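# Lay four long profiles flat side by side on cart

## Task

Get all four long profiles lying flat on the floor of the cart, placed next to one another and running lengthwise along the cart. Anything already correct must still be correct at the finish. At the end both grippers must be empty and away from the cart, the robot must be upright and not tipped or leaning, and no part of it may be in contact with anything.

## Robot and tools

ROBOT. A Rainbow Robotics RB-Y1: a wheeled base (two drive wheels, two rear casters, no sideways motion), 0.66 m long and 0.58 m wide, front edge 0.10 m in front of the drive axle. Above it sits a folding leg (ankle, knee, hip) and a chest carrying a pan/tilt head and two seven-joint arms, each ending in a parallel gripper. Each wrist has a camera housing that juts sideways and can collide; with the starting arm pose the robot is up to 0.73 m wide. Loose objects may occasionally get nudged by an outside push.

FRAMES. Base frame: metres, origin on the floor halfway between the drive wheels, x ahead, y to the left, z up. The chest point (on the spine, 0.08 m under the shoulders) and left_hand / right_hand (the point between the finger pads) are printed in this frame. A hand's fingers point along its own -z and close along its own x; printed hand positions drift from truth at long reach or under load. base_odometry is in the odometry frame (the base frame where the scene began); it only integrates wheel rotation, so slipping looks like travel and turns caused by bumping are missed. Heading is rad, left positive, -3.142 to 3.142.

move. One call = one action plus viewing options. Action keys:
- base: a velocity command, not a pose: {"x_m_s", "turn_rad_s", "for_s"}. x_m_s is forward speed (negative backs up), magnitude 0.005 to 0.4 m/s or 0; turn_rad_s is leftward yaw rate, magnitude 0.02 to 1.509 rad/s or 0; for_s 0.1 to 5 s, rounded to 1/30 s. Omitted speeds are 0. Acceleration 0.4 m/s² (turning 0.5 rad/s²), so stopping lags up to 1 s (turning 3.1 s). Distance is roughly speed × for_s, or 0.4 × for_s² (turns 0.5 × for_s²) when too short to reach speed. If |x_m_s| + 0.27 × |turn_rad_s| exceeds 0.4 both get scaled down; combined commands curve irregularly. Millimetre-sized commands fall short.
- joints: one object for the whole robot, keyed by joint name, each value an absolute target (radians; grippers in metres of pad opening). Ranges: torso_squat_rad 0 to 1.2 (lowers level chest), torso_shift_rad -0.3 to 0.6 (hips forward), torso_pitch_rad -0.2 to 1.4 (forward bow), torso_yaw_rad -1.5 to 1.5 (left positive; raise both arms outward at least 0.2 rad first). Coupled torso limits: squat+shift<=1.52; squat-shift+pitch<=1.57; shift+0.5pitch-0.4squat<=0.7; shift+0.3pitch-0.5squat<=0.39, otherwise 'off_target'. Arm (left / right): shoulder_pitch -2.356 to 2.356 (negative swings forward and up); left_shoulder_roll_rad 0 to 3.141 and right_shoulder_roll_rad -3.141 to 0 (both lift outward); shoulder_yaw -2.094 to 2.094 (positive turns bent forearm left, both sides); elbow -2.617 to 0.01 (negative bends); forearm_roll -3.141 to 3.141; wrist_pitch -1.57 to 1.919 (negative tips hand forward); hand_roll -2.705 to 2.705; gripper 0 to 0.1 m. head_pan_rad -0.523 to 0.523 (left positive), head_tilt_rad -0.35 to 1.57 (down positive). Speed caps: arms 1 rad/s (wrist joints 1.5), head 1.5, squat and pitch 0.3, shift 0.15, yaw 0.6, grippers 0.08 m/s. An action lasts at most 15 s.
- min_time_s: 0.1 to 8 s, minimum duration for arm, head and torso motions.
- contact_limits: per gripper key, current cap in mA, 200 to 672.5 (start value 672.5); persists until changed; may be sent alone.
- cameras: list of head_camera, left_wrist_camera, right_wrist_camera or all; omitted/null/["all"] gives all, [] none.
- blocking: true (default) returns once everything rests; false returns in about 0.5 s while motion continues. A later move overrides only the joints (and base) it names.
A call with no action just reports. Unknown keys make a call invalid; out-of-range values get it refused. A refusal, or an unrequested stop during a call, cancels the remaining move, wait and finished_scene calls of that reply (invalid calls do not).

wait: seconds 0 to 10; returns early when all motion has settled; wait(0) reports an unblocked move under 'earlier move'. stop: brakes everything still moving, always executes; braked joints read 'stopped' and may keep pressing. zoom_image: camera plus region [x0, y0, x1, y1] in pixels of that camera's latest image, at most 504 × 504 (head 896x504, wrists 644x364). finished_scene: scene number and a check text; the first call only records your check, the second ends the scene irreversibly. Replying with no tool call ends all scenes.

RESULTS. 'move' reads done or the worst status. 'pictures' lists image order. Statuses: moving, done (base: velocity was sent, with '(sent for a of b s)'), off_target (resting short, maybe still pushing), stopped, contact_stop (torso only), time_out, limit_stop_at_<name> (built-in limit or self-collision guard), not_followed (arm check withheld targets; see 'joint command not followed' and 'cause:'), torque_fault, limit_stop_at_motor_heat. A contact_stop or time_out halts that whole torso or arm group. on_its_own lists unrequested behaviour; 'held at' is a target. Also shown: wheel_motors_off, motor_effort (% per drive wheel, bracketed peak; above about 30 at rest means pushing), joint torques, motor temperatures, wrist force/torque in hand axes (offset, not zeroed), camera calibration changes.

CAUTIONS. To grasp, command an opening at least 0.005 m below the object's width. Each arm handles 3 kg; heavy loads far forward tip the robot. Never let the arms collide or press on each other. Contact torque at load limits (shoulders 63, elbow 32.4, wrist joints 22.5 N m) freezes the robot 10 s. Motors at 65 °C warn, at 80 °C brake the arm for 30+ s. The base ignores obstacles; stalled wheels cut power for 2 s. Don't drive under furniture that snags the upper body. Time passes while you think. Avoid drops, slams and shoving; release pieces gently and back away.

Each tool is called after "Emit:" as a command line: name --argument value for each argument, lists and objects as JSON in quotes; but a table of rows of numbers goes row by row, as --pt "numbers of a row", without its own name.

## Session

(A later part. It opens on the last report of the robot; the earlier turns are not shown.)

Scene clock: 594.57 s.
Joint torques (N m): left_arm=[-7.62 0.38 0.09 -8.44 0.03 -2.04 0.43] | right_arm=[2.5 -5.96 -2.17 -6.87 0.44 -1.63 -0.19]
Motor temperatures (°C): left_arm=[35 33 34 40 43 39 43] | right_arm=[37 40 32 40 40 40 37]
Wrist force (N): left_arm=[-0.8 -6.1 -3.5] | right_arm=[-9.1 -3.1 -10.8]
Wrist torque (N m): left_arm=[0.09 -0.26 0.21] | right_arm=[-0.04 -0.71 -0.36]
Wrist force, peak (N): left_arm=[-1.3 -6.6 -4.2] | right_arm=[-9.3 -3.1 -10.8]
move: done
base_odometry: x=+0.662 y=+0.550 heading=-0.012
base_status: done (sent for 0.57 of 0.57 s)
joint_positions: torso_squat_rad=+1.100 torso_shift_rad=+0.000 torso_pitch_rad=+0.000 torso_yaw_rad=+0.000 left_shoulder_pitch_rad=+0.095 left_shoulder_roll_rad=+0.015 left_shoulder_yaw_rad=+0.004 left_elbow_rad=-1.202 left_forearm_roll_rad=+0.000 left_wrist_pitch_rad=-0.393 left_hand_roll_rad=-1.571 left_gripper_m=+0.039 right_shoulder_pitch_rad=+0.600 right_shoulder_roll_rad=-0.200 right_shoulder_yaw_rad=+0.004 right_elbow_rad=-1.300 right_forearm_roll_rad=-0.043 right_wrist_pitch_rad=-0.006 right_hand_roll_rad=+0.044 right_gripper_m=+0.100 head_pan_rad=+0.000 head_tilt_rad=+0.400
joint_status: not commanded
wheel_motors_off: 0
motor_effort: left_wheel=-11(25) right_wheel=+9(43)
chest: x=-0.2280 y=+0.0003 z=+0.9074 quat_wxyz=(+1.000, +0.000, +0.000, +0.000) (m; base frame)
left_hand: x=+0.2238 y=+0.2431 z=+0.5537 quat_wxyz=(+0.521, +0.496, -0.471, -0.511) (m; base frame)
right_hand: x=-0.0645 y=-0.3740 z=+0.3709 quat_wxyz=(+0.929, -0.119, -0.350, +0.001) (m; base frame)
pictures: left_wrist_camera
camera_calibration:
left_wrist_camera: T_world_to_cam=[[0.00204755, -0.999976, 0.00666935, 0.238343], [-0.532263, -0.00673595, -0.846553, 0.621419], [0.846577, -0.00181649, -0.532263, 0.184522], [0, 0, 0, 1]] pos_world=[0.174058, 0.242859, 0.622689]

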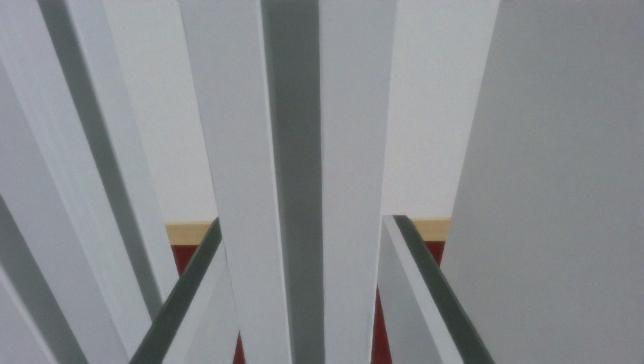

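Emit:
move --base '{"x_m_s": 0.05, "for_s": 0.23}' --cameras '[]'

Emit:
move --joints '{"left_gripper_m": 0.015}' --cameras '["left_wrist_camera"]'

Emit:
move --joints '{"torso_squat_rad": 1.0}' --min_time_s 1 --cameras '["left_wrist_camera"]'

Emit:
move --base '{"x_m_s": -0.25, "for_s": 2.4}' --cameras '["left_wrist_camera"]'

Emit:
move --base '{"turn_rad_s": -0.85, "for_s": 1.84}' --cameras '["left_wrist_camera"]'

Scene clock: 601.10 s.
Joint torques (N m): left_arm=[-7.7 -0.08 0.18 -8.92 -0.29 -1.9 0.56] | right_arm=[1.92 -5.66 -1.89 -6.65 0.27 -1.63 -0.21]
Motor temperatures (°C): left_arm=[35 33 34 40 43 39 43] | right_arm=[37 40 32 40 40 40 37]
Wrist force (N): left_arm=[-1.2 -5.7 -3.8] | right_arm=[-9.0 -2.9 -10.6]
Wrist torque (N m): left_arm=[0.05 -0.29 0.20] | right_arm=[-0.07 -0.70 -0.36]
Wrist force, peak (N): left_arm=[-1.2 -6.6 -3.9] | right_arm=[-9.3 -3.3 -10.9]
move: done
base_odometry: x=+0.674 y=+0.549 heading=-0.012
base_status: done (sent for 0.23 of 0.23 s)
joint_positions: torso_squat_rad=+1.100 torso_shift_rad=+0.000 torso_pitch_rad=+0.000 torso_yaw_rad=+0.000 left_shoulder_pitch_rad=+0.095 left_shoulder_roll_rad=+0.015 left_shoulder_yaw_rad=+0.004 left_elbow_rad=-1.202 left_forearm_roll_rad=+0.000 left_wrist_pitch_rad=-0.393 left_hand_roll_rad=-1.571 left_gripper_m=+0.039 right_shoulder_pitch_rad=+0.600 right_shoulder_roll_rad=-0.200 right_shoulder_yaw_rad=+0.004 right_elbow_rad=-1.300 right_forearm_roll_rad=-0.043 right_wrist_pitch_rad=-0.006 right_hand_roll_rad=+0.044 right_gripper_m=+0.100 head_pan_rad=+0.000 head_tilt_rad=+0.400
joint_status: not commanded
wheel_motors_off: 0
motor_effort: left_wheel=-10(25) right_wheel=+9(41)
chest: x=-0.2280 y=+0.0003 z=+0.9074 quat_wxyz=(+1.000, +0.000, +0.000, +0.000) (m; base frame)
left_hand: x=+0.2238 y=+0.2431 z=+0.5537 quat_wxyz=(+0.521, +0.496, -0.471, -0.511) (m; base frame)
right_hand: x=-0.0645 y=-0.3740 z=+0.3709 quat_wxyz=(+0.929, -0.119, -0.350, +0.001) (m; base frame)
pictures: none
No camera images: "cameras" was empty.

Scene clock: 601.83 s.
Joint torques (N m): left_arm=[-8.43 0.41 -0.03 -8.83 -0.46 -1.58 -0.2] | right_arm=[2.84 -6.06 -2.62 -6.91 0.49 -1.53 -0.24]
Motor temperatures (°C): left_arm=[35 33 34 40 43 39 43] | right_arm=[37 40 32 40 40 40 37]
Wrist force (N): left_arm=[-0.1 -6.4 -3.6] | right_arm=[-8.9 -3.0 -10.7]
Wrist torque (N m): left_arm=[0.24 -0.38 1.10] | right_arm=[-0.05 -0.68 -0.37]
Wrist force, peak (N): left_arm=[0.2 -7.4 -4.0] | right_arm=[-9.2 -3.2 -10.8]
move: off_target
base_odometry: x=+0.674 y=+0.549 heading=-0.012
base_status: not commanded
joint_positions: torso_squat_rad=+1.100 torso_shift_rad=+0.000 torso_pitch_rad=+0.000 torso_yaw_rad=+0.000 left_shoulder_pitch_rad=+0.095 left_shoulder_roll_rad=+0.015 left_shoulder_yaw_rad=+0.004 left_elbow_rad=-1.202 left_forearm_roll_rad=+0.000 left_wrist_pitch_rad=-0.393 left_hand_roll_rad=-1.571 left_gripper_m=+0.031 right_shoulder_pitch_rad=+0.600 right_shoulder_roll_rad=-0.200 right_shoulder_yaw_rad=+0.004 right_elbow_rad=-1.300 right_forearm_roll_rad=-0.043 right_wrist_pitch_rad=-0.006 right_hand_roll_rad=+0.044 right_gripper_m=+0.100 head_pan_rad=+0.000 head_tilt_rad=+0.400
joint_status: left_gripper_m off_target (ended at +0.031, target +0.015)
wheel_motors_off: 0
motor_effort: left_wheel=-11(11) right_wheel=+6(11)
chest: x=-0.2280 y=+0.0003 z=+0.9074 quat_wxyz=(+1.000, +0.000, +0.000, +0.000) (m; base frame)
left_hand: x=+0.2238 y=+0.2431 z=+0.5537 quat_wxyz=(+0.521, +0.496, -0.471, -0.511) (m; base frame)
right_hand: x=-0.0645 y=-0.3740 z=+0.3709 quat_wxyz=(+0.929, -0.119, -0.350, +0.001) (m; base frame)
pictures: left_wrist_camera
camera_calibration:
left_wrist_camera: T_world_to_cam=[[0.0020923, -0.999973, 0.00708892, 0.238038], [-0.532244, -0.00711501, -0.846561, 0.62151], [0.846589, -0.00200177, -0.532244, 0.184557], [0, 0, 0, 1]] pos_world=[0.174053, 0.242823, 0.622688]

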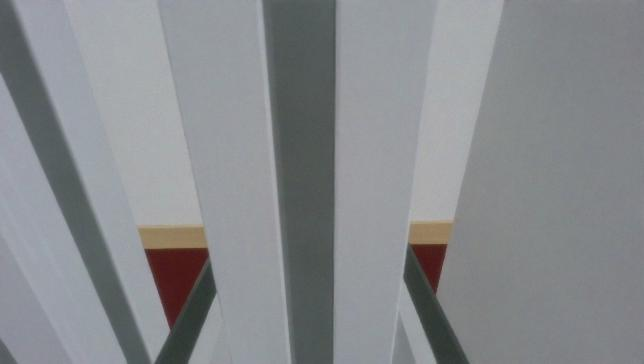

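Scene clock: 603.17 s.
Joint torques (N m): left_arm=[-11.49 0.63 0.13 -12.26 -0.19 -4.07 0.27] | right_arm=[2.9 -5.6 -1.88 -6.67 0.36 -1.56 -0.23]
Motor temperatures (°C): left_arm=[35 33 34 40 43 39 43] | right_arm=[37 40 32 40 40 40 37]
Wrist force (N): left_arm=[-0.6 -15.5 -4.8] | right_arm=[-8.9 -3.4 -10.8]
Wrist torque (N m): left_arm=[0.06 -0.24 0.21] | right_arm=[0.01 -0.71 -0.35]
Wrist force, peak (N): left_arm=[-1.2 -16.6 -3.6] | right_arm=[-9.0 -3.0 -11.2]
move: done
base_odometry: x=+0.674 y=+0.549 heading=-0.012
base_status: not commanded
joint_positions: torso_squat_rad=+1.000 torso_shift_rad=+0.000 torso_pitch_rad=+0.000 torso_yaw_rad=+0.000 left_shoulder_pitch_rad=+0.096 left_shoulder_roll_rad=+0.015 left_shoulder_yaw_rad=+0.004 left_elbow_rad=-1.201 left_forearm_roll_rad=+0.000 left_wrist_pitch_rad=-0.392 left_hand_roll_rad=-1.571 left_gripper_m=+0.031 right_shoulder_pitch_rad=+0.600 right_shoulder_roll_rad=-0.200 right_shoulder_yaw_rad=+0.004 right_elbow_rad=-1.300 right_forearm_roll_rad=-0.043 right_wrist_pitch_rad=-0.006 right_hand_roll_rad=+0.044 right_gripper_m=+0.100 head_pan_rad=+0.000 head_tilt_rad=+0.400
joint_status: all done
wheel_motors_off: 0
motor_effort: left_wheel=-10(11) right_wheel=+9(12)
chest: x=-0.2278 y=+0.0003 z=+0.9681 quat_wxyz=(+1.000, +0.000, +0.000, +0.000) (m; base frame)
left_hand: x=+0.2233 y=+0.2432 z=+0.6132 quat_wxyz=(+0.522, +0.495, -0.470, -0.511) (m; base frame)
right_hand: x=-0.0646 y=-0.3740 z=+0.4315 quat_wxyz=(+0.929, -0.119, -0.350, +0.002) (m; base frame)
pictures: left_wrist_camera
camera_calibration:
left_wrist_camera: T_world_to_cam=[[0.00241713, -0.999973, 0.00696467, 0.237771], [-0.534633, -0.00717799, -0.845054, 0.671265], [0.845081, -0.00168095, -0.534636, 0.218417], [0, 0, 0, 1]] pos_world=[0.173726, 0.24295, 0.682372]

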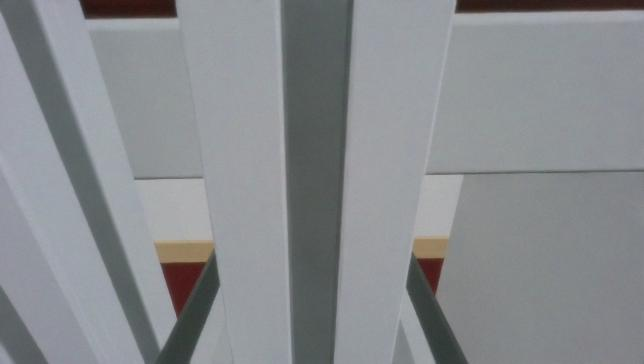

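Scene clock: 606.83 s.
Joint torques (N m): left_arm=[-12.57 0.42 0.56 -12.33 -0.1 -4.07 0.23] | right_arm=[1.93 -5.94 -2.35 -7 0.4 -1.47 -0.33]
Motor temperatures (°C): left_arm=[35 33 34 40 43 39 43] | right_arm=[37 40 32 40 40 40 37]
Wrist force (N): left_arm=[-0.5 -15.1 -4.6] | right_arm=[-8.9 -3.5 -10.8]
Wrist torque (N m): left_arm=[0.36 -0.24 0.16] | right_arm=[0.03 -0.72 -0.37]
Wrist force, peak (N): left_arm=[-0.9 -16.2 -4.6] | right_arm=[-9.2 -3.1 -11.2]
move: done
base_odometry: x=+0.074 y=+0.557 heading=-0.013
base_status: done (sent for 2.4 of 2.4 s)
joint_positions: torso_squat_rad=+1.000 torso_shift_rad=+0.000 torso_pitch_rad=+0.000 torso_yaw_rad=+0.000 left_shoulder_pitch_rad=+0.096 left_shoulder_roll_rad=+0.015 left_shoulder_yaw_rad=+0.004 left_elbow_rad=-1.201 left_forearm_roll_rad=+0.000 left_wrist_pitch_rad=-0.392 left_hand_roll_rad=-1.571 left_gripper_m=+0.031 right_shoulder_pitch_rad=+0.600 right_shoulder_roll_rad=-0.200 right_shoulder_yaw_rad=+0.004 right_elbow_rad=-1.300 right_forearm_roll_rad=-0.043 right_wrist_pitch_rad=-0.006 right_hand_roll_rad=+0.044 right_gripper_m=+0.100 head_pan_rad=+0.000 head_tilt_rad=+0.400
joint_status: not commanded
wheel_motors_off: 0
motor_effort: left_wheel=-15(36) right_wheel=+19(45)
chest: x=-0.2279 y=+0.0003 z=+0.9681 quat_wxyz=(+1.000, +0.000, +0.000, +0.000) (m; base frame)
left_hand: x=+0.2231 y=+0.2432 z=+0.6133 quat_wxyz=(+0.522, +0.495, -0.470, -0.511) (m; base frame)
right_hand: x=-0.0647 y=-0.3741 z=+0.4316 quat_wxyz=(+0.929, -0.119, -0.350, +0.001) (m; base frame)
pictures: left_wrist_camera
camera_calibration:
left_wrist_camera: T_world_to_cam=[[0.0024772, -0.999972, 0.00699071, 0.237769], [-0.534598, -0.00723218, -0.845075, 0.671242], [0.845103, -0.0016438, -0.534601, 0.218481], [0, 0, 0, 1]] pos_world=[0.173617, 0.242976, 0.682388]

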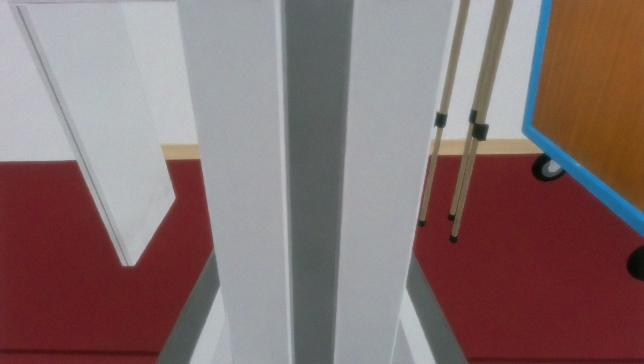

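Scene clock: 610.70 s.
Joint torques (N m): left_arm=[-12.65 0.3 -0.07 -12.5 -0.03 -4.29 0.32] | right_arm=[2.49 -5.58 -2.35 -6.65 0.22 -1.55 -0.27]
Motor temperatures (°C): left_arm=[36 33 34 41 43 39 43] | right_arm=[37 40 32 40 40 40 37]
Wrist force (N): left_arm=[-0.9 -15.7 -4.1] | right_arm=[-9.0 -3.3 -10.9]
Wrist torque (N m): left_arm=[0.11 -0.28 0.19] | right_arm=[0.02 -0.72 -0.35]
Wrist force, peak (N): left_arm=[-1.0 -16.0 -4.4] | right_arm=[-9.1 -3.2 -11.3]
move: done
base_odometry: x=+0.074 y=+0.557 heading=-1.570
base_status: done (sent for 1.83 of 1.83 s)
joint_positions: torso_squat_rad=+1.000 torso_shift_rad=+0.000 torso_pitch_rad=+0.000 torso_yaw_rad=+0.000 left_shoulder_pitch_rad=+0.096 left_shoulder_roll_rad=+0.015 left_shoulder_yaw_rad=+0.004 left_elbow_rad=-1.201 left_forearm_roll_rad=+0.000 left_wrist_pitch_rad=-0.392 left_hand_roll_rad=-1.571 left_gripper_m=+0.031 right_shoulder_pitch_rad=+0.600 right_shoulder_roll_rad=-0.200 right_shoulder_yaw_rad=+0.004 right_elbow_rad=-1.300 right_forearm_roll_rad=-0.043 right_wrist_pitch_rad=-0.006 right_hand_roll_rad=+0.044 right_gripper_m=+0.100 head_pan_rad=+0.000 head_tilt_rad=+0.400
joint_status: not commanded
wheel_motors_off: 0
motor_effort: left_wheel=+16(53) right_wheel=+6(51)
chest: x=-0.2279 y=+0.0003 z=+0.9681 quat_wxyz=(+1.000, +0.000, +0.000, +0.000) (m; base frame)
left_hand: x=+0.2231 y=+0.2432 z=+0.6132 quat_wxyz=(+0.522, +0.495, -0.470, -0.511) (m; base frame)
right_hand: x=-0.0646 y=-0.3741 z=+0.4316 quat_wxyz=(+0.929, -0.119, -0.350, +0.001) (m; base frame)
pictures: left_wrist_camera
camera_calibration:
left_wrist_camera: T_world_to_cam=[[0.00247927, -0.999972, 0.00700191, 0.237764], [-0.53461, -0.00724273, -0.845068, 0.671236], [0.845095, -0.00164814, -0.534613, 0.218488], [0, 0, 0, 1]] pos_world=[0.173616, 0.242979, 0.682382]

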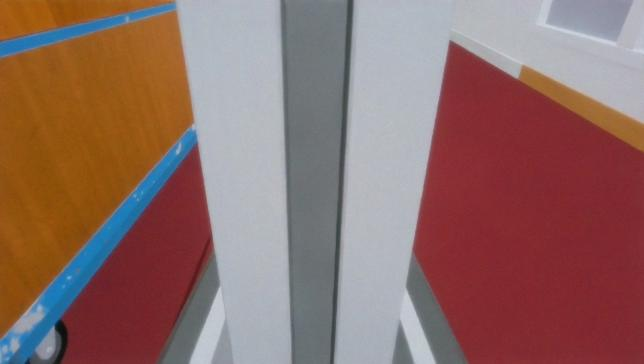

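Emit:
move --base '{"x_m_s": 0.4, "for_s": 3.32}' --joints '{"left_shoulder_yaw_rad":0}' --cameras '[]'

Emit:
move --base '{"turn_rad_s": 0.85, "for_s": 1.84}' --joints '{"torso_squat_rad": 0.35}' --cameras '["head_camera"]'

Emit:
move --joints '{"left_hand_roll_rad": 0.0}' --min_time_s 2 --cameras '["head_camera"]'

Emit:
move --joints '{"torso_pitch_rad":0.6,"left_shoulder_pitch_rad":-0.361,"left_shoulder_roll_rad":0.436,"left_elbow_rad":-1.846,"left_wrist_pitch_rad":0.566,"left_hand_roll_rad":0.433}' --cameras '["head_camera"]'

Scene clock: 622.20 s.
Joint torques (N m): left_arm=[-11.39 0.67 0.12 -13 0.11 -4.12 -0.06] | right_arm=[2.71 -5.74 -2.65 -6.72 0.27 -1.44 -0.18]
Motor temperatures (°C): left_arm=[36 33 34 41 43 40 43] | right_arm=[37 40 32 40 40 40 37]
Wrist force (N): left_arm=[-1.0 -15.2 -4.3] | right_arm=[-8.8 -3.0 -10.9]
Wrist torque (N m): left_arm=[-0.22 -0.28 0.22] | right_arm=[-0.03 -0.71 -0.34]
Wrist force, peak (N): left_arm=[-0.7 -15.7 -5.1] | right_arm=[-9.3 -3.4 -11.0]
move: done
base_odometry: x=+0.073 y=-0.777 heading=-1.571
base_status: done (sent for 3.33 of 3.33 s)
joint_positions: torso_squat_rad=+1.000 torso_shift_rad=+0.000 torso_pitch_rad=+0.000 torso_yaw_rad=+0.000 left_shoulder_pitch_rad=+0.096 left_shoulder_roll_rad=+0.015 left_shoulder_yaw_rad=+0.000 left_elbow_rad=-1.201 left_forearm_roll_rad=+0.000 left_wrist_pitch_rad=-0.392 left_hand_roll_rad=-1.571 left_gripper_m=+0.031 right_shoulder_pitch_rad=+0.600 right_shoulder_roll_rad=-0.200 right_shoulder_yaw_rad=+0.004 right_elbow_rad=-1.300 right_forearm_roll_rad=-0.043 right_wrist_pitch_rad=-0.006 right_hand_roll_rad=+0.044 right_gripper_m=+0.100 head_pan_rad=+0.000 head_tilt_rad=+0.400
joint_status: all done
wheel_motors_off: 0
motor_effort: left_wheel=-9(46) right_wheel=+11(52)
chest: x=-0.2279 y=+0.0003 z=+0.9681 quat_wxyz=(+1.000, +0.000, +0.000, +0.000) (m; base frame)
left_hand: x=+0.2233 y=+0.2413 z=+0.6133 quat_wxyz=(+0.521, +0.494, -0.471, -0.512) (m; base frame)
right_hand: x=-0.0645 y=-0.3740 z=+0.4316 quat_wxyz=(+0.929, -0.119, -0.350, +0.002) (m; base frame)
pictures: none
No camera images: "cameras" was empty.

Scene clock: 626.07 s.
Joint torques (N m): left_arm=[-10.95 0.27 -0.38 -12.55 0.24 -4.07 0.19] | right_arm=[2.82 -5.59 -1.82 -6.68 0.4 -1.53 -0.23]
Motor temperatures (°C): left_arm=[36 33 34 42 43 40 43] | right_arm=[37 40 32 40 40 40 37]
Wrist force (N): left_arm=[-0.6 -15.0 -3.8] | right_arm=[-8.9 -3.1 -10.8]
Wrist torque (N m): left_arm=[0.12 -0.23 0.20] | right_arm=[-0.06 -0.71 -0.38]
Wrist force, peak (N): left_arm=[-0.7 -16.4 -4.5] | right_arm=[-9.4 -3.1 -11.2]
move: done
base_odometry: x=+0.073 y=-0.777 heading=-0.013
base_status: done (sent for 1.83 of 1.83 s)
joint_positions: torso_squat_rad=+0.350 torso_shift_rad=+0.000 torso_pitch_rad=+0.000 torso_yaw_rad=+0.000 left_shoulder_pitch_rad=+0.096 left_shoulder_roll_rad=+0.015 left_shoulder_yaw_rad=+0.000 left_elbow_rad=-1.201 left_forearm_roll_rad=+0.000 left_wrist_pitch_rad=-0.392 left_hand_roll_rad=-1.571 left_gripper_m=+0.031 right_shoulder_pitch_rad=+0.600 right_shoulder_roll_rad=-0.200 right_shoulder_yaw_rad=+0.004 right_elbow_rad=-1.300 right_forearm_roll_rad=-0.043 right_wrist_pitch_rad=-0.006 right_hand_roll_rad=+0.044 right_gripper_m=+0.100 head_pan_rad=+0.000 head_tilt_rad=+0.400
joint_status: all done
wheel_motors_off: 0
motor_effort: left_wheel=+5(46) right_wheel=+16(46)
chest: x=-0.2278 y=+0.0004 z=+1.2475 quat_wxyz=(+1.000, +0.000, +0.000, +0.000) (m; base frame)
left_hand: x=+0.2233 y=+0.2413 z=+0.8925 quat_wxyz=(+0.521, +0.494, -0.471, -0.512) (m; base frame)
right_hand: x=-0.0646 y=-0.3740 z=+0.7109 quat_wxyz=(+0.929, -0.119, -0.350, +0.002) (m; base frame)
pictures: head_camera
camera_calibration:
head_camera: T_world_to_cam=[[-0.0585601, -0.99823, -0.0103486, 0.00897277], [-0.343993, 0.0299093, -0.938496, 1.34451], [0.937144, -0.0513986, -0.345136, 0.633628], [0, 0, 0, 1]] pos_world=[-0.130773, 0.00131111, 1.4806]

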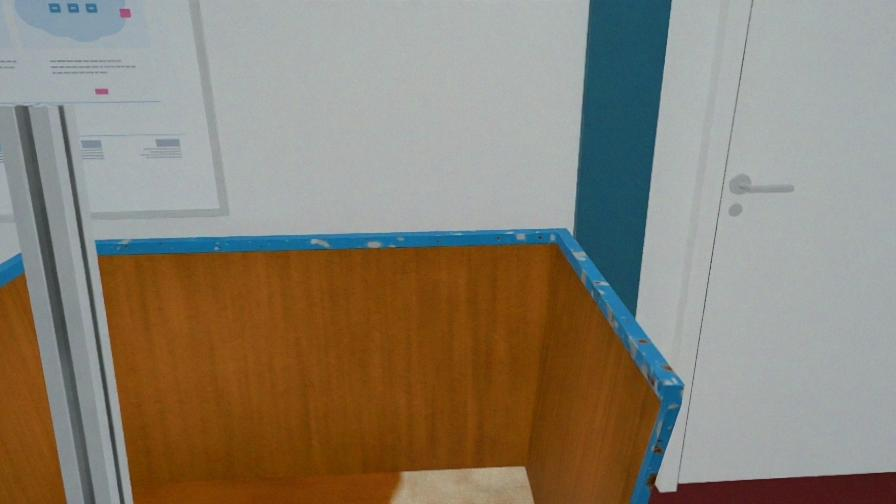

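Scene clock: 628.37 s.
Joint torques (N m): left_arm=[-11.69 0.82 -0.26 -12.9 0.02 -4.14 -0.05] | right_arm=[2.21 -5.7 -1.99 -6.68 0.13 -1.49 -0.14]
Motor temperatures (°C): left_arm=[36 33 34 42 43 40 43] | right_arm=[37 40 32 40 40 40 37]
Wrist force (N): left_arm=[-16.6 -0.1 -3.1] | right_arm=[-8.8 -3.3 -10.8]
Wrist torque (N m): left_arm=[-0.19 -0.53 0.21] | right_arm=[-0.04 -0.68 -0.37]
Wrist force, peak (N): left_arm=[-16.7 -0.6 -3.3] | right_arm=[-9.0 -3.3 -11.1]
move: done
base_odometry: x=+0.073 y=-0.777 heading=-0.013
base_status: not commanded
joint_positions: torso_squat_rad=+0.350 torso_shift_rad=+0.000 torso_pitch_rad=+0.000 torso_yaw_rad=+0.000 left_shoulder_pitch_rad=+0.096 left_shoulder_roll_rad=+0.015 left_shoulder_yaw_rad=+0.000 left_elbow_rad=-1.201 left_forearm_roll_rad=+0.000 left_wrist_pitch_rad=-0.392 left_hand_roll_rad=+0.000 left_gripper_m=+0.031 right_shoulder_pitch_rad=+0.600 right_shoulder_roll_rad=-0.200 right_shoulder_yaw_rad=+0.004 right_elbow_rad=-1.300 right_forearm_roll_rad=-0.043 right_wrist_pitch_rad=-0.006 right_hand_roll_rad=+0.044 right_gripper_m=+0.100 head_pan_rad=+0.000 head_tilt_rad=+0.400
joint_status: all done
wheel_motors_off: 0
motor_effort: left_wheel=+5(6) right_wheel=+17(20)
chest: x=-0.2278 y=+0.0004 z=+1.2475 quat_wxyz=(+1.000, +0.000, +0.000, +0.000) (m; base frame)
left_hand: x=+0.2233 y=+0.2413 z=+0.8925 quat_wxyz=(+0.731, +0.016, -0.682, +0.006) (m; base frame)
right_hand: x=-0.0646 y=-0.3740 z=+0.7109 quat_wxyz=(+0.929, -0.119, -0.350, +0.002) (m; base frame)
pictures: head_camera
camera_calibration:
head_camera: T_world_to_cam=[[-0.0585603, -0.99823, -0.0103484, 0.00897259], [-0.343994, 0.0299092, -0.938496, 1.34451], [0.937144, -0.0513988, -0.345136, 0.633628], [0, 0, 0, 1]] pos_world=[-0.130773, 0.00131124, 1.4806]

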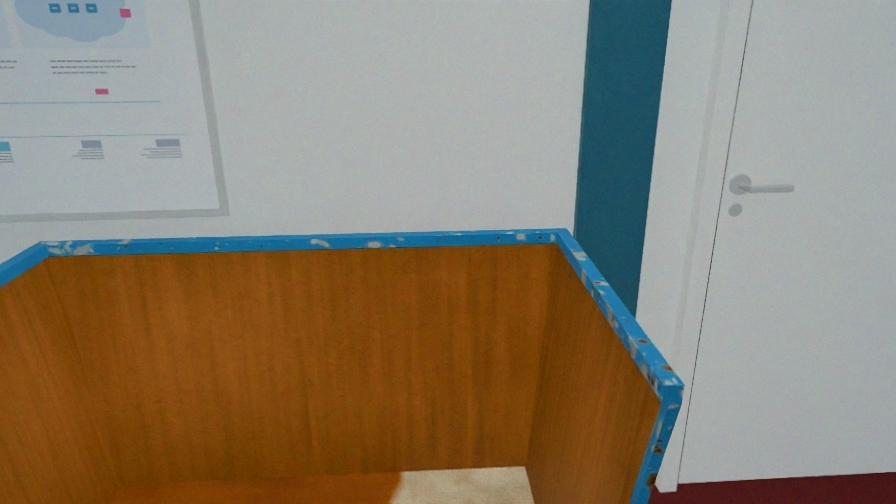

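Scene clock: 631.17 s.
Joint torques (N m): left_arm=[-9.98 5.59 4.7 -13.01 -0.66 -3.47 -0.14] | right_arm=[14.75 -6.03 -2.41 -0.36 0.21 -0.43 -0.19]
Motor temperatures (°C): left_arm=[36 33 34 42 43 40 43] | right_arm=[37 40 32 40 40 40 37]
Wrist force (N): left_arm=[-14.0 0.3 -10.6] | right_arm=[-5.5 -3.1 -12.5]
Wrist torque (N m): left_arm=[-0.34 -0.48 0.28] | right_arm=[-0.04 -0.47 -0.34]
Wrist force, peak (N): left_arm=[-20.7 -1.7 -0.4] | right_arm=[-8.7 -3.2 -11.3]
move: done
base_odometry: x=+0.073 y=-0.777 heading=-0.013
base_status: not commanded
joint_positions: torso_squat_rad=+0.350 torso_shift_rad=+0.000 torso_pitch_rad=+0.600 torso_yaw_rad=+0.000 left_shoulder_pitch_rad=-0.360 left_shoulder_roll_rad=+0.436 left_shoulder_yaw_rad=+0.000 left_elbow_rad=-1.845 left_forearm_roll_rad=+0.000 left_wrist_pitch_rad=+0.566 left_hand_roll_rad=+0.433 left_gripper_m=+0.031 right_shoulder_pitch_rad=+0.600 right_shoulder_roll_rad=-0.200 right_shoulder_yaw_rad=+0.004 right_elbow_rad=-1.300 right_forearm_roll_rad=-0.043 right_wrist_pitch_rad=-0.006 right_hand_roll_rad=+0.044 right_gripper_m=+0.100 head_pan_rad=+0.000 head_tilt_rad=+0.400
joint_status: all done
wheel_motors_off: 0
motor_effort: left_wheel=+5(11) right_wheel=+18(23)
chest: x=-0.0531 y=+0.0004 z=+1.1934 quat_wxyz=(+0.955, +0.000, +0.296, +0.000) (m; base frame)
left_hand: x=+0.4208 y=+0.2804 z=+0.8579 quat_wxyz=(+0.867, -0.001, -0.498, +0.001) (m; base frame)
right_hand: x=-0.2213 y=-0.3740 z=+0.6584 quat_wxyz=(+0.991, -0.113, -0.060, +0.037) (m; base frame)
pictures: head_camera
camera_calibration:
head_camera: T_world_to_cam=[[-0.0542341, -0.998227, 0.0245393, -0.0227601], [-0.813811, 0.0299479, -0.580358, 0.901504], [0.578594, -0.0514455, -0.813992, 0.991709], [0, 0, 0, 1]] pos_world=[0.158622, 0.00130113, 1.331]

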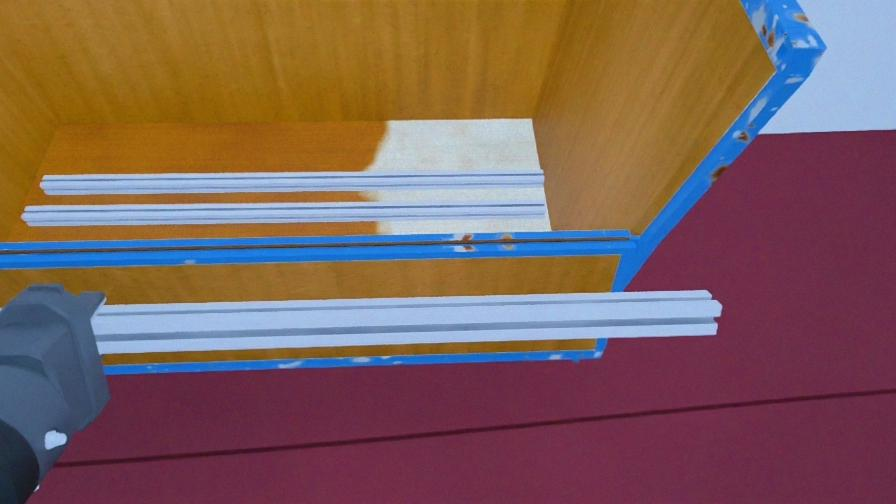

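Emit:
move --base '{"turn_rad_s": 0.1, "for_s": 0.37}' --cameras '[]'

Emit:
move --base '{"x_m_s": 0.25, "for_s": 1.31}' --cameras '[]'

Emit:
move --base '{"turn_rad_s": -0.1, "for_s": 0.33}' --cameras '["head_camera"]'

Scene clock: 645.13 s.
Joint torques (N m): left_arm=[-10.37 6.32 4.67 -12.87 -0.81 -3.32 0] | right_arm=[15.24 -5.38 -2.21 -0.29 0.2 -0.27 -0.25]
Motor temperatures (°C): left_arm=[36 33 34 42 43 40 43] | right_arm=[37 40 32 39 40 40 37]
Wrist force (N): left_arm=[-14.2 0.2 -10.1] | right_arm=[-5.7 -3.2 -12.2]
Wrist torque (N m): left_arm=[-0.15 -0.50 0.33] | right_arm=[-0.04 -0.52 -0.35]
Wrist force, peak (N): left_arm=[-14.6 -0.1 -10.8] | right_arm=[-5.8 -3.2 -12.6]
move: done
base_odometry: x=+0.073 y=-0.777 heading=+0.023
base_status: done (sent for 0.37 of 0.37 s)
joint_positions: torso_squat_rad=+0.350 torso_shift_rad=+0.000 torso_pitch_rad=+0.600 torso_yaw_rad=+0.000 left_shoulder_pitch_rad=-0.360 left_shoulder_roll_rad=+0.436 left_shoulder_yaw_rad=+0.000 left_elbow_rad=-1.845 left_forearm_roll_rad=+0.000 left_wrist_pitch_rad=+0.566 left_hand_roll_rad=+0.433 left_gripper_m=+0.031 right_shoulder_pitch_rad=+0.600 right_shoulder_roll_rad=-0.200 right_shoulder_yaw_rad=+0.004 right_elbow_rad=-1.300 right_forearm_roll_rad=-0.043 right_wrist_pitch_rad=-0.006 right_hand_roll_rad=+0.044 right_gripper_m=+0.100 head_pan_rad=+0.000 head_tilt_rad=+0.400
joint_status: not commanded
wheel_motors_off: 0
motor_effort: left_wheel=+2(15) right_wheel=+17(39)
chest: x=-0.0531 y=+0.0004 z=+1.1934 quat_wxyz=(+0.955, +0.000, +0.296, +0.000) (m; base frame)
left_hand: x=+0.4208 y=+0.2804 z=+0.8580 quat_wxyz=(+0.867, -0.001, -0.498, +0.001) (m; base frame)
right_hand: x=-0.2213 y=-0.3740 z=+0.6584 quat_wxyz=(+0.991, -0.113, -0.060, +0.037) (m; base frame)
pictures: none
No camera images: "cameras" was empty.

Scene clock: 647.40 s.
Joint torques (N m): left_arm=[-9.64 6.53 4.69 -13 -0.87 -3.29 0.09] | right_arm=[15.1 -5.61 -2.27 -0.15 0.09 -0.28 -0.11]
Motor temperatures (°C): left_arm=[36 33 34 42 43 40 43] | right_arm=[37 40 32 39 40 40 37]
Wrist force (N): left_arm=[-14.0 -0.1 -10.3] | right_arm=[-5.6 -3.1 -12.3]
Wrist torque (N m): left_arm=[-0.22 -0.48 0.29] | right_arm=[-0.05 -0.51 -0.33]
Wrist force, peak (N): left_arm=[-14.8 0.0 -10.7] | right_arm=[-6.0 -3.3 -12.5]
move: done
base_odometry: x=+0.398 y=-0.769 heading=+0.024
base_status: done (sent for 1.3 of 1.3 s)
joint_positions: torso_squat_rad=+0.350 torso_shift_rad=+0.000 torso_pitch_rad=+0.601 torso_yaw_rad=+0.000 left_shoulder_pitch_rad=-0.360 left_shoulder_roll_rad=+0.436 left_shoulder_yaw_rad=+0.000 left_elbow_rad=-1.845 left_forearm_roll_rad=+0.000 left_wrist_pitch_rad=+0.566 left_hand_roll_rad=+0.433 left_gripper_m=+0.031 right_shoulder_pitch_rad=+0.600 right_shoulder_roll_rad=-0.200 right_shoulder_yaw_rad=+0.004 right_elbow_rad=-1.300 right_forearm_roll_rad=-0.043 right_wrist_pitch_rad=-0.006 right_hand_roll_rad=+0.044 right_gripper_m=+0.100 head_pan_rad=+0.000 head_tilt_rad=+0.400
joint_status: not commanded
wheel_motors_off: 0
motor_effort: left_wheel=+3(43) right_wheel=-10(47)
chest: x=-0.0530 y=+0.0004 z=+1.1934 quat_wxyz=(+0.955, +0.000, +0.296, +0.000) (m; base frame)
left_hand: x=+0.4209 y=+0.2804 z=+0.8579 quat_wxyz=(+0.867, -0.001, -0.498, +0.001) (m; base frame)
right_hand: x=-0.2212 y=-0.3740 z=+0.6584 quat_wxyz=(+0.991, -0.113, -0.060, +0.037) (m; base frame)
pictures: none
No camera images: "cameras" was empty.

Scene clock: 648.30 s.
Joint torques (N m): left_arm=[-9.41 6.66 4.81 -13 -0.8 -3.25 0.26] | right_arm=[15.94 -5.63 -2.41 -0.06 0.25 -0.29 -0.18]
Motor temperatures (°C): left_arm=[36 33 34 42 43 40 43] | right_arm=[37 40 32 39 40 40 37]
Wrist force (N): left_arm=[-13.6 -0.1 -10.6] | right_arm=[-5.6 -3.0 -12.4]
Wrist torque (N m): left_arm=[-0.07 -0.44 0.24] | right_arm=[-0.06 -0.51 -0.34]
Wrist force, peak (N): left_arm=[-14.7 0.5 -10.6] | right_arm=[-5.8 -3.3 -12.5]
move: done
base_odometry: x=+0.398 y=-0.769 heading=-0.009
base_status: done (sent for 0.33 of 0.33 s)
joint_positions: torso_squat_rad=+0.350 torso_shift_rad=+0.000 torso_pitch_rad=+0.601 torso_yaw_rad=+0.000 left_shoulder_pitch_rad=-0.360 left_shoulder_roll_rad=+0.436 left_shoulder_yaw_rad=+0.000 left_elbow_rad=-1.845 left_forearm_roll_rad=+0.000 left_wrist_pitch_rad=+0.566 left_hand_roll_rad=+0.433 left_gripper_m=+0.031 right_shoulder_pitch_rad=+0.600 right_shoulder_roll_rad=-0.200 right_shoulder_yaw_rad=+0.004 right_elbow_rad=-1.300 right_forearm_roll_rad=-0.043 right_wrist_pitch_rad=-0.006 right_hand_roll_rad=+0.044 right_gripper_m=+0.100 head_pan_rad=+0.000 head_tilt_rad=+0.400
joint_status: not commanded
wheel_motors_off: 0
motor_effort: left_wheel=+9(34) right_wheel=-16(34)
chest: x=-0.0530 y=+0.0004 z=+1.1934 quat_wxyz=(+0.955, +0.000, +0.296, +0.000) (m; base frame)
left_hand: x=+0.4209 y=+0.2804 z=+0.8579 quat_wxyz=(+0.867, -0.001, -0.498, +0.001) (m; base frame)
right_hand: x=-0.2213 y=-0.3740 z=+0.6584 quat_wxyz=(+0.991, -0.113, -0.060, +0.037) (m; base frame)
pictures: head_camera
camera_calibration:
head_camera: T_world_to_cam=[[-0.0542435, -0.998226, 0.0245607, -0.022779], [-0.813904, 0.0299514, -0.580226, 0.901397], [0.578461, -0.0514636, -0.814085, 0.991751], [0, 0, 0, 1]] pos_world=[0.158725, 0.0013023, 1.33094]

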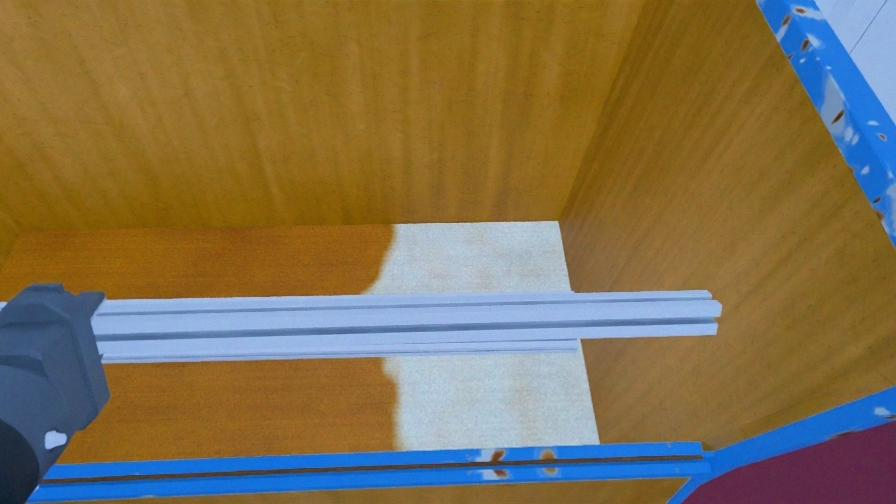

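Emit:
move --joints '{"torso_squat_rad":0.8,"torso_shift_rad":0.35,"torso_pitch_rad":1.1,"left_shoulder_pitch_rad":-0.716,"left_shoulder_roll_rad":0.637,"left_elbow_rad":-1.951,"left_forearm_roll_rad":0.272,"left_wrist_pitch_rad":1.194,"left_hand_roll_rad":0.444}' --min_time_s 3.5 --cameras '["head_camera","left_wrist_camera"]'

Emit:
move --joints '{"left_shoulder_pitch_rad":-1.164,"left_shoulder_roll_rad":0.551,"left_elbow_rad":-1.304,"left_forearm_roll_rad":0.366,"left_wrist_pitch_rad":1.360,"left_hand_roll_rad":0.225}' --min_time_s 2 --cameras '["head_camera","left_wrist_camera"]'

Scene clock: 658.00 s.
Joint torques (N m): left_arm=[-6.88 8.12 4.71 -11.14 -0.1 -1.22 0.49] | right_arm=[21.61 -3.71 -1.76 4.97 0.03 0.78 -0.37]
Motor temperatures (°C): left_arm=[36 33 34 43 43 40 43] | right_arm=[38 40 32 39 40 40 37]
Wrist force (N): left_arm=[-6.0 -0.4 -17.9] | right_arm=[-2.7 -3.4 -12.0]
Wrist torque (N m): left_arm=[-0.24 -0.31 0.27] | right_arm=[0.02 -0.37 -0.30]
Wrist force, peak (N): left_arm=[-6.8 -0.2 -18.4] | right_arm=[-5.7 -3.4 -12.6]
move: done
base_odometry: x=+0.398 y=-0.769 heading=-0.009
base_status: not commanded
joint_positions: torso_squat_rad=+0.800 torso_shift_rad=+0.350 torso_pitch_rad=+1.101 torso_yaw_rad=+0.000 left_shoulder_pitch_rad=-0.715 left_shoulder_roll_rad=+0.636 left_shoulder_yaw_rad=+0.000 left_elbow_rad=-1.950 left_forearm_roll_rad=+0.272 left_wrist_pitch_rad=+1.194 left_hand_roll_rad=+0.444 left_gripper_m=+0.031 right_shoulder_pitch_rad=+0.600 right_shoulder_roll_rad=-0.200 right_shoulder_yaw_rad=+0.004 right_elbow_rad=-1.300 right_forearm_roll_rad=-0.043 right_wrist_pitch_rad=-0.006 right_hand_roll_rad=+0.044 right_gripper_m=+0.100 head_pan_rad=+0.000 head_tilt_rad=+0.400
joint_status: all done
wheel_motors_off: 0
motor_effort: left_wheel=+9(12) right_wheel=-16(20)
chest: x=+0.2152 y=+0.0003 z=+0.8788 quat_wxyz=(+0.852, +0.000, +0.523, +0.000) (m; base frame)
left_hand: x=+0.5652 y=+0.2652 z=+0.4144 quat_wxyz=(+0.985, +0.000, -0.172, +0.001) (m; base frame)
right_hand: x=-0.1890 y=-0.3740 z=+0.4900 quat_wxyz=(+0.975, -0.101, +0.188, +0.063) (m; base frame)
pictures: head_camera, left_wrist_camera
camera_calibration:
head_camera: T_world_to_cam=[[-0.0358998, -0.998222, 0.0475784, -0.0247288], [-0.992443, 0.0300209, -0.118981, 0.570258], [0.117341, -0.0514902, -0.991756, 0.835919], [0, 0, 0, 1]] pos_world=[0.466973, 0.00123711, 0.898054]
left_wrist_camera: T_world_to_cam=[[0.92809, 0.022344, 0.371685, -0.685111], [-0.158778, -0.879149, 0.449317, 0.168607], [0.336806, -0.476022, -0.812382, 0.351395], [0, 0, 0, 1]] pos_world=[0.544264, 0.330811, 0.464354]

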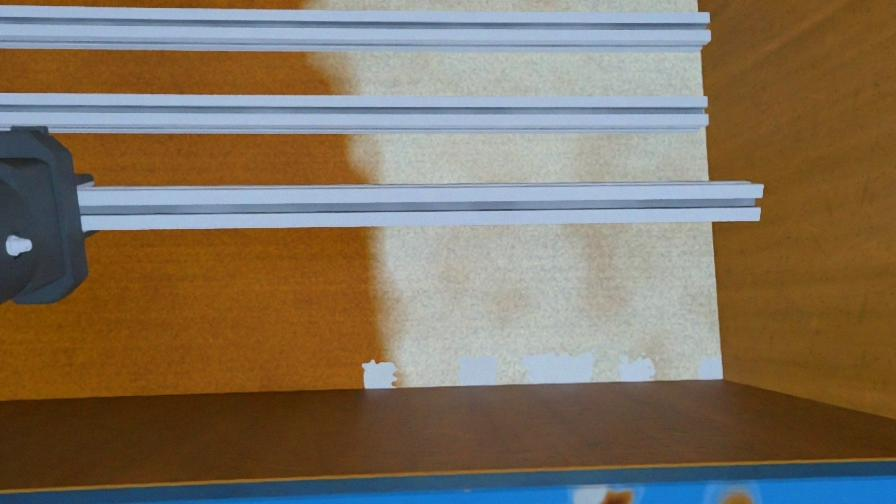

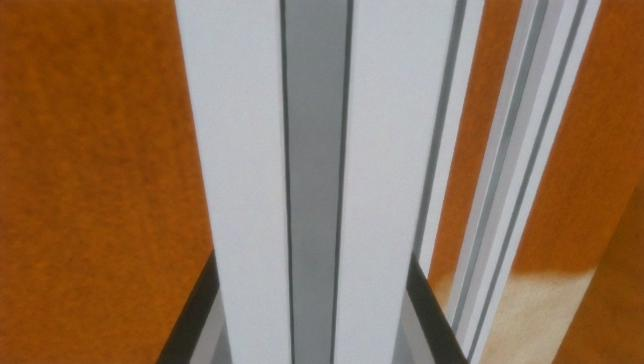

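Scene clock: 669.30 s.
Joint torques (N m): left_arm=[16.5 -20.22 -4.49 19.33 -5.13 0.97 0.84] | right_arm=[21.9 -3.85 -1.97 5.08 0.01 0.57 -0.36]
Motor temperatures (°C): left_arm=[36 34 34 47 45 40 43] | right_arm=[38 40 32 39 40 40 37]
Wrist force (N): left_arm=[-3.5 -19.7 -18.6] | right_arm=[-2.6 -3.6 -12.0]
Wrist torque (N m): left_arm=[-0.56 -0.24 -0.10] | right_arm=[0.02 -0.36 -0.29]
Wrist force, peak (N): left_arm=[-2.0 -45.7 -17.1] | right_arm=[-2.5 -4.2 -12.4]
move: torque_fault
TORQUE FAULT: left_elbow_rad reached its load limit. The robot stopped for 10 seconds, dropped its targets and accepts commands again. Before the stop ended, the hold on left_elbow_rad was turned back by 0.6 degrees, the way its load pushed it. The stop added 9.2 s to the call.
base_odometry: x=+0.398 y=-0.769 heading=-0.010
base_status: not commanded
joint_positions: torso_squat_rad=+0.801 torso_shift_rad=+0.345 torso_pitch_rad=+1.089 torso_yaw_rad=+0.003 left_shoulder_pitch_rad=-1.025 left_shoulder_roll_rad=+0.598 left_shoulder_yaw_rad=+0.005 left_elbow_rad=-1.519 left_forearm_roll_rad=+0.334 left_wrist_pitch_rad=+1.300 left_hand_roll_rad=+0.303 left_gripper_m=+0.031 right_shoulder_pitch_rad=+0.600 right_shoulder_roll_rad=-0.200 right_shoulder_yaw_rad=+0.004 right_elbow_rad=-1.300 right_forearm_roll_rad=-0.043 right_wrist_pitch_rad=-0.006 right_hand_roll_rad=+0.044 right_gripper_m=+0.100 head_pan_rad=+0.000 head_tilt_rad=+0.400
joint_status: left_shoulder_pitch_rad torque_fault (moved -0.311 of -0.449); left_shoulder_roll_rad torque_fault (moved -0.039 of -0.085); left_elbow_rad torque_fault (moved +0.441 of +0.646); left_forearm_roll_rad torque_fault (moved +0.063 of +0.094); left_wrist_pitch_rad torque_fault (moved +0.105 of +0.166); left_hand_roll_rad torque_fault (moved -0.141 of -0.219)
wheel_motors_off: 0
on_its_own: left_shoulder_pitch_rad is held at -1.019, not at your -1.164, since a torque_fault; left_shoulder_roll_rad is held at +0.591, not at your +0.551, since a torque_fault; left_elbow_rad is held at -1.512, not at your -1.304, since a torque_fault; left_forearm_roll_rad is held at +0.333, not at your +0.366, since a torque_fault; left_wrist_pitch_rad is held at +1.300, not at your +1.360, since a torque_fault; left_hand_roll_rad is held at +0.303, not at your +0.225, since a torque_fault
motor_effort: left_wheel=+0(57) right_wheel=+22(85)
chest: x=+0.2111 y=-0.0013 z=+0.8824 quat_wxyz=(+0.855, +0.002, +0.518, +0.001) (m; base frame)
left_hand: x=+0.6018 y=+0.2761 z=+0.3758 quat_wxyz=(+0.997, +0.019, -0.077, +0.007) (m; base frame)
right_hand: x=-0.1886 y=-0.3735 z=+0.4869 quat_wxyz=(+0.976, -0.099, +0.182, +0.063) (m; base frame)
pictures: head_camera, left_wrist_camera
camera_calibration:
head_camera: T_world_to_cam=[[-0.0366005, -0.998449, 0.041954, -0.0215351], [-0.990985, 0.0308489, -0.130371, 0.576394], [0.128874, -0.0463474, -0.990577, 0.836345], [0, 0, 0, 1]] pos_world=[0.462627, -0.000520431, 0.904513]
left_wrist_camera: T_world_to_cam=[[0.981697, 0.0314109, 0.187843, -0.670659], [-0.0550916, -0.897303, 0.437964, 0.148227], [0.182309, -0.440296, -0.879149, 0.421091], [0, 0, 0, 1]] pos_world=[0.589781, 0.339476, 0.431262]

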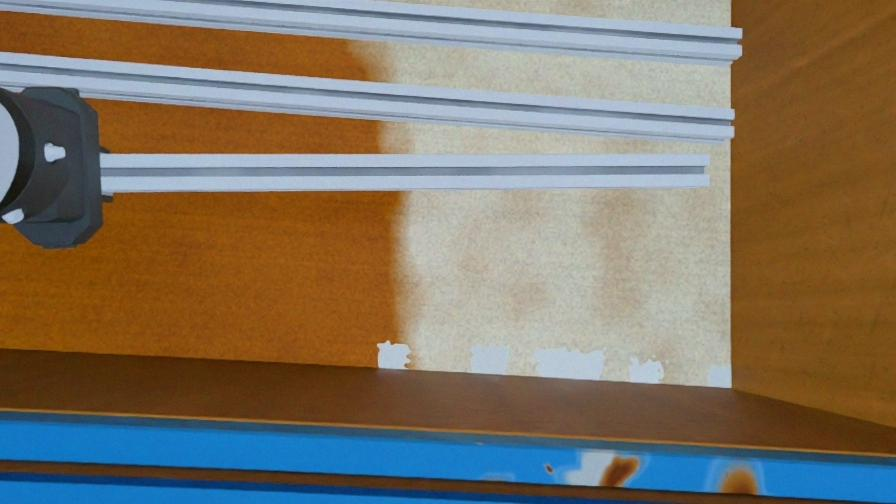

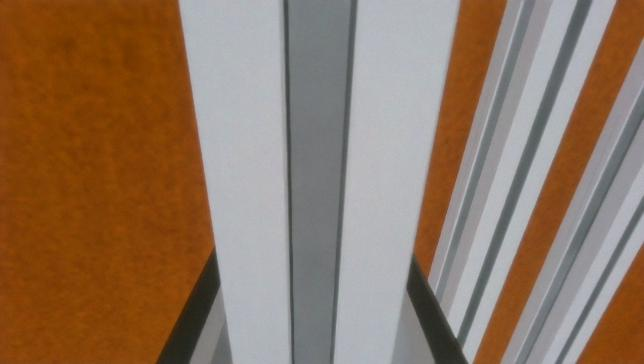

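Emit:
move --joints '{"left_shoulder_pitch_rad":-0.716,"left_shoulder_roll_rad":0.637,"left_shoulder_yaw_rad":0,"left_elbow_rad":-1.951,"left_forearm_roll_rad":0.272,"left_wrist_pitch_rad":1.194,"left_hand_roll_rad":0.444}' --min_time_s 2 --cameras '["head_camera","left_wrist_camera"]'

Scene clock: 675.00 s.
Joint torques (N m): left_arm=[-4.4 8 4.04 -10.9 -1.01 -1.68 0.42] | right_arm=[22.02 -3.99 -2.12 5.05 0.07 0.77 -0.4]
Motor temperatures (°C): left_arm=[36 34 34 47 45 39 43] | right_arm=[39 40 32 39 40 40 37]
Wrist force (N): left_arm=[-6.3 -0.2 -17.4] | right_arm=[-2.2 -3.4 -12.1]
Wrist torque (N m): left_arm=[-0.24 -0.37 0.23] | right_arm=[0.02 -0.31 -0.30]
Wrist force, peak (N): left_arm=[-4.2 -22.1 -19.2] | right_arm=[-2.7 -3.5 -12.3]
move: done
base_odometry: x=+0.398 y=-0.769 heading=-0.009
base_status: not commanded
joint_positions: torso_squat_rad=+0.800 torso_shift_rad=+0.350 torso_pitch_rad=+1.100 torso_yaw_rad=+0.000 left_shoulder_pitch_rad=-0.716 left_shoulder_roll_rad=+0.636 left_shoulder_yaw_rad=+0.000 left_elbow_rad=-1.950 left_forearm_roll_rad=+0.272 left_wrist_pitch_rad=+1.194 left_hand_roll_rad=+0.444 left_gripper_m=+0.031 right_shoulder_pitch_rad=+0.600 right_shoulder_roll_rad=-0.200 right_shoulder_yaw_rad=+0.004 right_elbow_rad=-1.300 right_forearm_roll_rad=-0.043 right_wrist_pitch_rad=-0.006 right_hand_roll_rad=+0.044 right_gripper_m=+0.100 head_pan_rad=+0.000 head_tilt_rad=+0.400
joint_status: all done
wheel_motors_off: 0
motor_effort: left_wheel=-2(24) right_wheel=-10(24)
chest: x=+0.2150 y=+0.0002 z=+0.8789 quat_wxyz=(+0.852, +0.000, +0.523, +0.000) (m; base frame)
left_hand: x=+0.5654 y=+0.2651 z=+0.4148 quat_wxyz=(+0.985, +0.000, -0.173, +0.001) (m; base frame)
right_hand: x=-0.1890 y=-0.3740 z=+0.4899 quat_wxyz=(+0.975, -0.101, +0.187, +0.063) (m; base frame)
pictures: head_camera, left_wrist_camera
camera_calibration:
head_camera: T_world_to_cam=[[-0.0360207, -0.998226, 0.0474127, -0.0246589], [-0.992391, 0.0301399, -0.11938, 0.570449], [0.11774, -0.0513521, -0.991716, 0.835909], [0, 0, 0, 1]] pos_world=[0.466801, 0.00111722, 0.898253]
left_wrist_camera: T_world_to_cam=[[0.927807, 0.0223583, 0.37239, -0.685641], [-0.159111, -0.879145, 0.449208, 0.168626], [0.337429, -0.47603, -0.812119, 0.351136], [0, 0, 0, 1]] pos_world=[0.544489, 0.330728, 0.464742]

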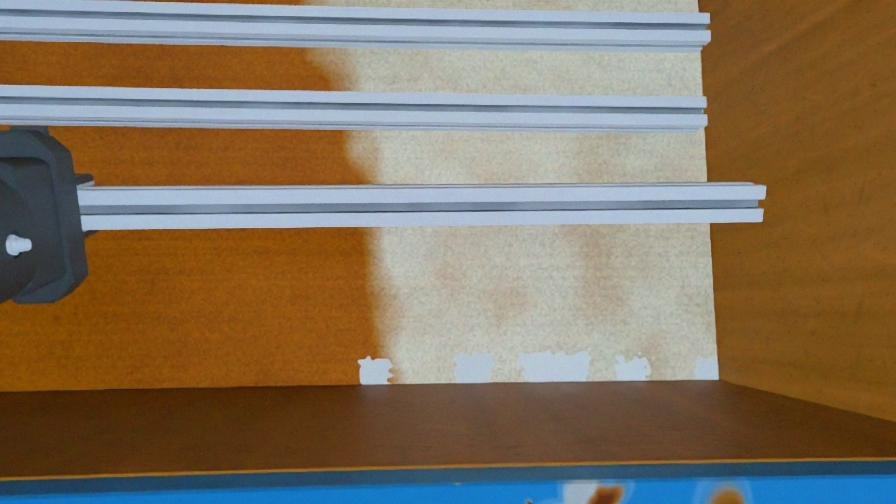

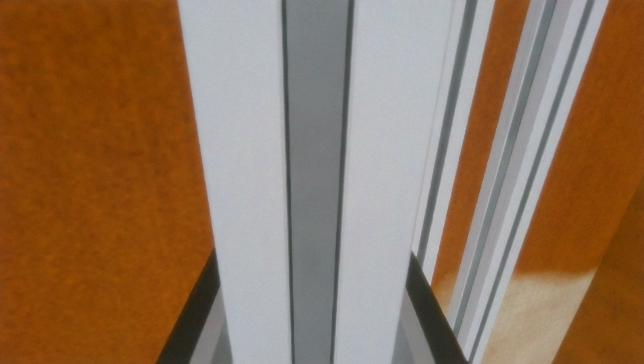

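Emit:
move --base '{"x_m_s": 0.1, "for_s": 0.74}' --cameras '["head_camera"]'

Emit:
move --joints '{"left_shoulder_pitch_rad":-1.164,"left_shoulder_roll_rad":0.551,"left_elbow_rad":-1.304,"left_forearm_roll_rad":0.42,"left_wrist_pitch_rad":1.626,"left_hand_roll_rad":0.22}' --min_time_s 2.5 --cameras '["head_camera","left_wrist_camera"]'

Scene clock: 709.90 s.
Joint torques (N m): left_arm=[-4.79 8.14 4.4 -10.66 -0.84 -1.37 0.52] | right_arm=[22 -3.84 -2.04 5.33 0.02 0.8 -0.1]
Motor temperatures (°C): left_arm=[35 34 34 44 44 39 43] | right_arm=[40 39 32 39 40 40 37]
Wrist force (N): left_arm=[-6.3 0.0 -18.4] | right_arm=[-2.4 -3.4 -12.3]
Wrist torque (N m): left_arm=[-0.28 -0.33 0.24] | right_arm=[0.02 -0.34 -0.30]
Wrist force, peak (N): left_arm=[-6.1 -0.3 -18.6] | right_arm=[-2.5 -3.4 -12.3]
move: done
base_odometry: x=+0.471 y=-0.770 heading=-0.010
base_status: done (sent for 0.73 of 0.73 s)
joint_positions: torso_squat_rad=+0.800 torso_shift_rad=+0.350 torso_pitch_rad=+1.101 torso_yaw_rad=+0.000 left_shoulder_pitch_rad=-0.715 left_shoulder_roll_rad=+0.637 left_shoulder_yaw_rad=+0.000 left_elbow_rad=-1.950 left_forearm_roll_rad=+0.272 left_wrist_pitch_rad=+1.194 left_hand_roll_rad=+0.444 left_gripper_m=+0.031 right_shoulder_pitch_rad=+0.600 right_shoulder_roll_rad=-0.200 right_shoulder_yaw_rad=+0.004 right_elbow_rad=-1.300 right_forearm_roll_rad=-0.043 right_wrist_pitch_rad=-0.006 right_hand_roll_rad=+0.044 right_gripper_m=+0.100 head_pan_rad=+0.000 head_tilt_rad=+0.400
joint_status: not commanded
wheel_motors_off: 0
motor_effort: left_wheel=-7(30) right_wheel=+3(31)
chest: x=+0.2152 y=+0.0003 z=+0.8788 quat_wxyz=(+0.852, +0.000, +0.523, +0.000) (m; base frame)
left_hand: x=+0.5654 y=+0.2651 z=+0.4146 quat_wxyz=(+0.985, +0.000, -0.173, +0.001) (m; base frame)
right_hand: x=-0.1890 y=-0.3740 z=+0.4900 quat_wxyz=(+0.975, -0.101, +0.187, +0.063) (m; base frame)
pictures: head_camera
camera_calibration:
head_camera: T_world_to_cam=[[-0.0359657, -0.998223, 0.0475078, -0.0247018], [-0.992435, 0.0300924, -0.119027, 0.570275], [0.117386, -0.0514293, -0.991754, 0.835905], [0, 0, 0, 1]] pos_world=[0.466949, 0.00117117, 0.898064]

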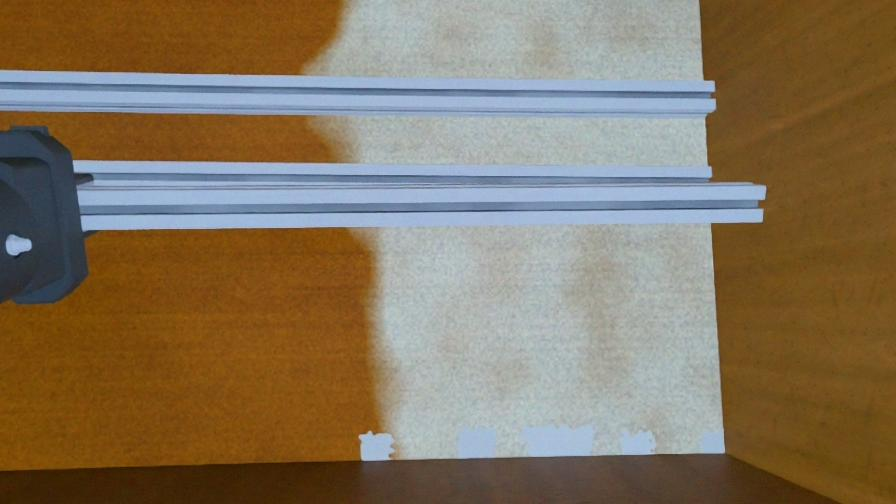

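Scene clock: 712.80 s.
Joint torques (N m): left_arm=[-40.73 12.33 21.98 -3.36 0.41 1.09 -0.06] | right_arm=[22.36 -3.77 -1.97 4.92 -0.08 0.58 -0.31]
Motor temperatures (°C): left_arm=[36 34 34 43 44 39 43] | right_arm=[40 39 32 39 40 40 37]
Wrist force (N): left_arm=[2.9 -0.1 -17.9] | right_arm=[-2.8 -3.4 -12.0]
Wrist torque (N m): left_arm=[-0.01 -0.21 0.57] | right_arm=[0.02 -0.39 -0.29]
Wrist force, peak (N): left_arm=[-1.3 -50.5 -20.0] | right_arm=[-2.9 -3.2 -12.8]
move: done
base_odometry: x=+0.471 y=-0.770 heading=-0.009
base_status: not commanded
joint_positions: torso_squat_rad=+0.801 torso_shift_rad=+0.346 torso_pitch_rad=+1.093 torso_yaw_rad=+0.002 left_shoulder_pitch_rad=-1.156 left_shoulder_roll_rad=+0.550 left_shoulder_yaw_rad=-0.005 left_elbow_rad=-1.305 left_forearm_roll_rad=+0.420 left_wrist_pitch_rad=+1.626 left_hand_roll_rad=+0.220 left_gripper_m=+0.031 right_shoulder_pitch_rad=+0.600 right_shoulder_roll_rad=-0.200 right_shoulder_yaw_rad=+0.004 right_elbow_rad=-1.300 right_forearm_roll_rad=-0.043 right_wrist_pitch_rad=-0.006 right_hand_roll_rad=+0.044 right_gripper_m=+0.100 head_pan_rad=+0.000 head_tilt_rad=+0.400
joint_status: all done
wheel_motors_off: 0
motor_effort: left_wheel=+30(33) right_wheel=+27(51)
chest: x=+0.2122 y=-0.0004 z=+0.8812 quat_wxyz=(+0.854, +0.001, +0.520, +0.001) (m; base frame)
left_hand: x=+0.5300 y=+0.2579 z=+0.3571 quat_wxyz=(+0.991, +0.005, +0.136, -0.001) (m; base frame)
right_hand: x=-0.1888 y=-0.3739 z=+0.4882 quat_wxyz=(+0.976, -0.100, +0.184, +0.064) (m; base frame)
pictures: head_camera, left_wrist_camera
camera_calibration:
head_camera: T_world_to_cam=[[-0.0355947, -0.998382, 0.0443386, -0.0228803], [-0.991534, 0.0297372, -0.126397, 0.573892], [0.124874, -0.0484623, -0.990988, 0.836309], [0, 0, 0, 1]] pos_world=[0.463786, 0.000620213, 0.902325]
left_wrist_camera: T_world_to_cam=[[0.971551, 0.0190959, -0.236058, -0.436197], [0.126507, -0.88447, 0.44912, 0.0326001], [-0.20021, -0.466207, -0.861724, 0.612854], [0, 0, 0, 1]] pos_world=[0.542363, 0.32288, 0.410502]

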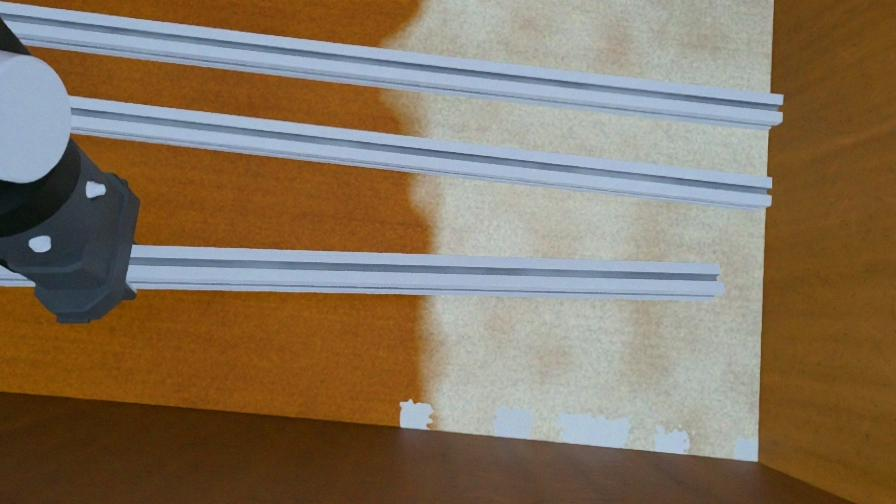

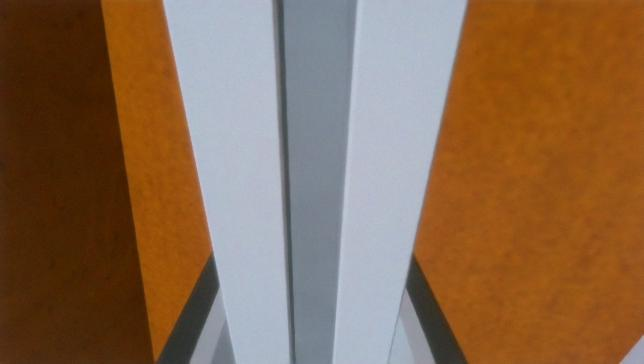

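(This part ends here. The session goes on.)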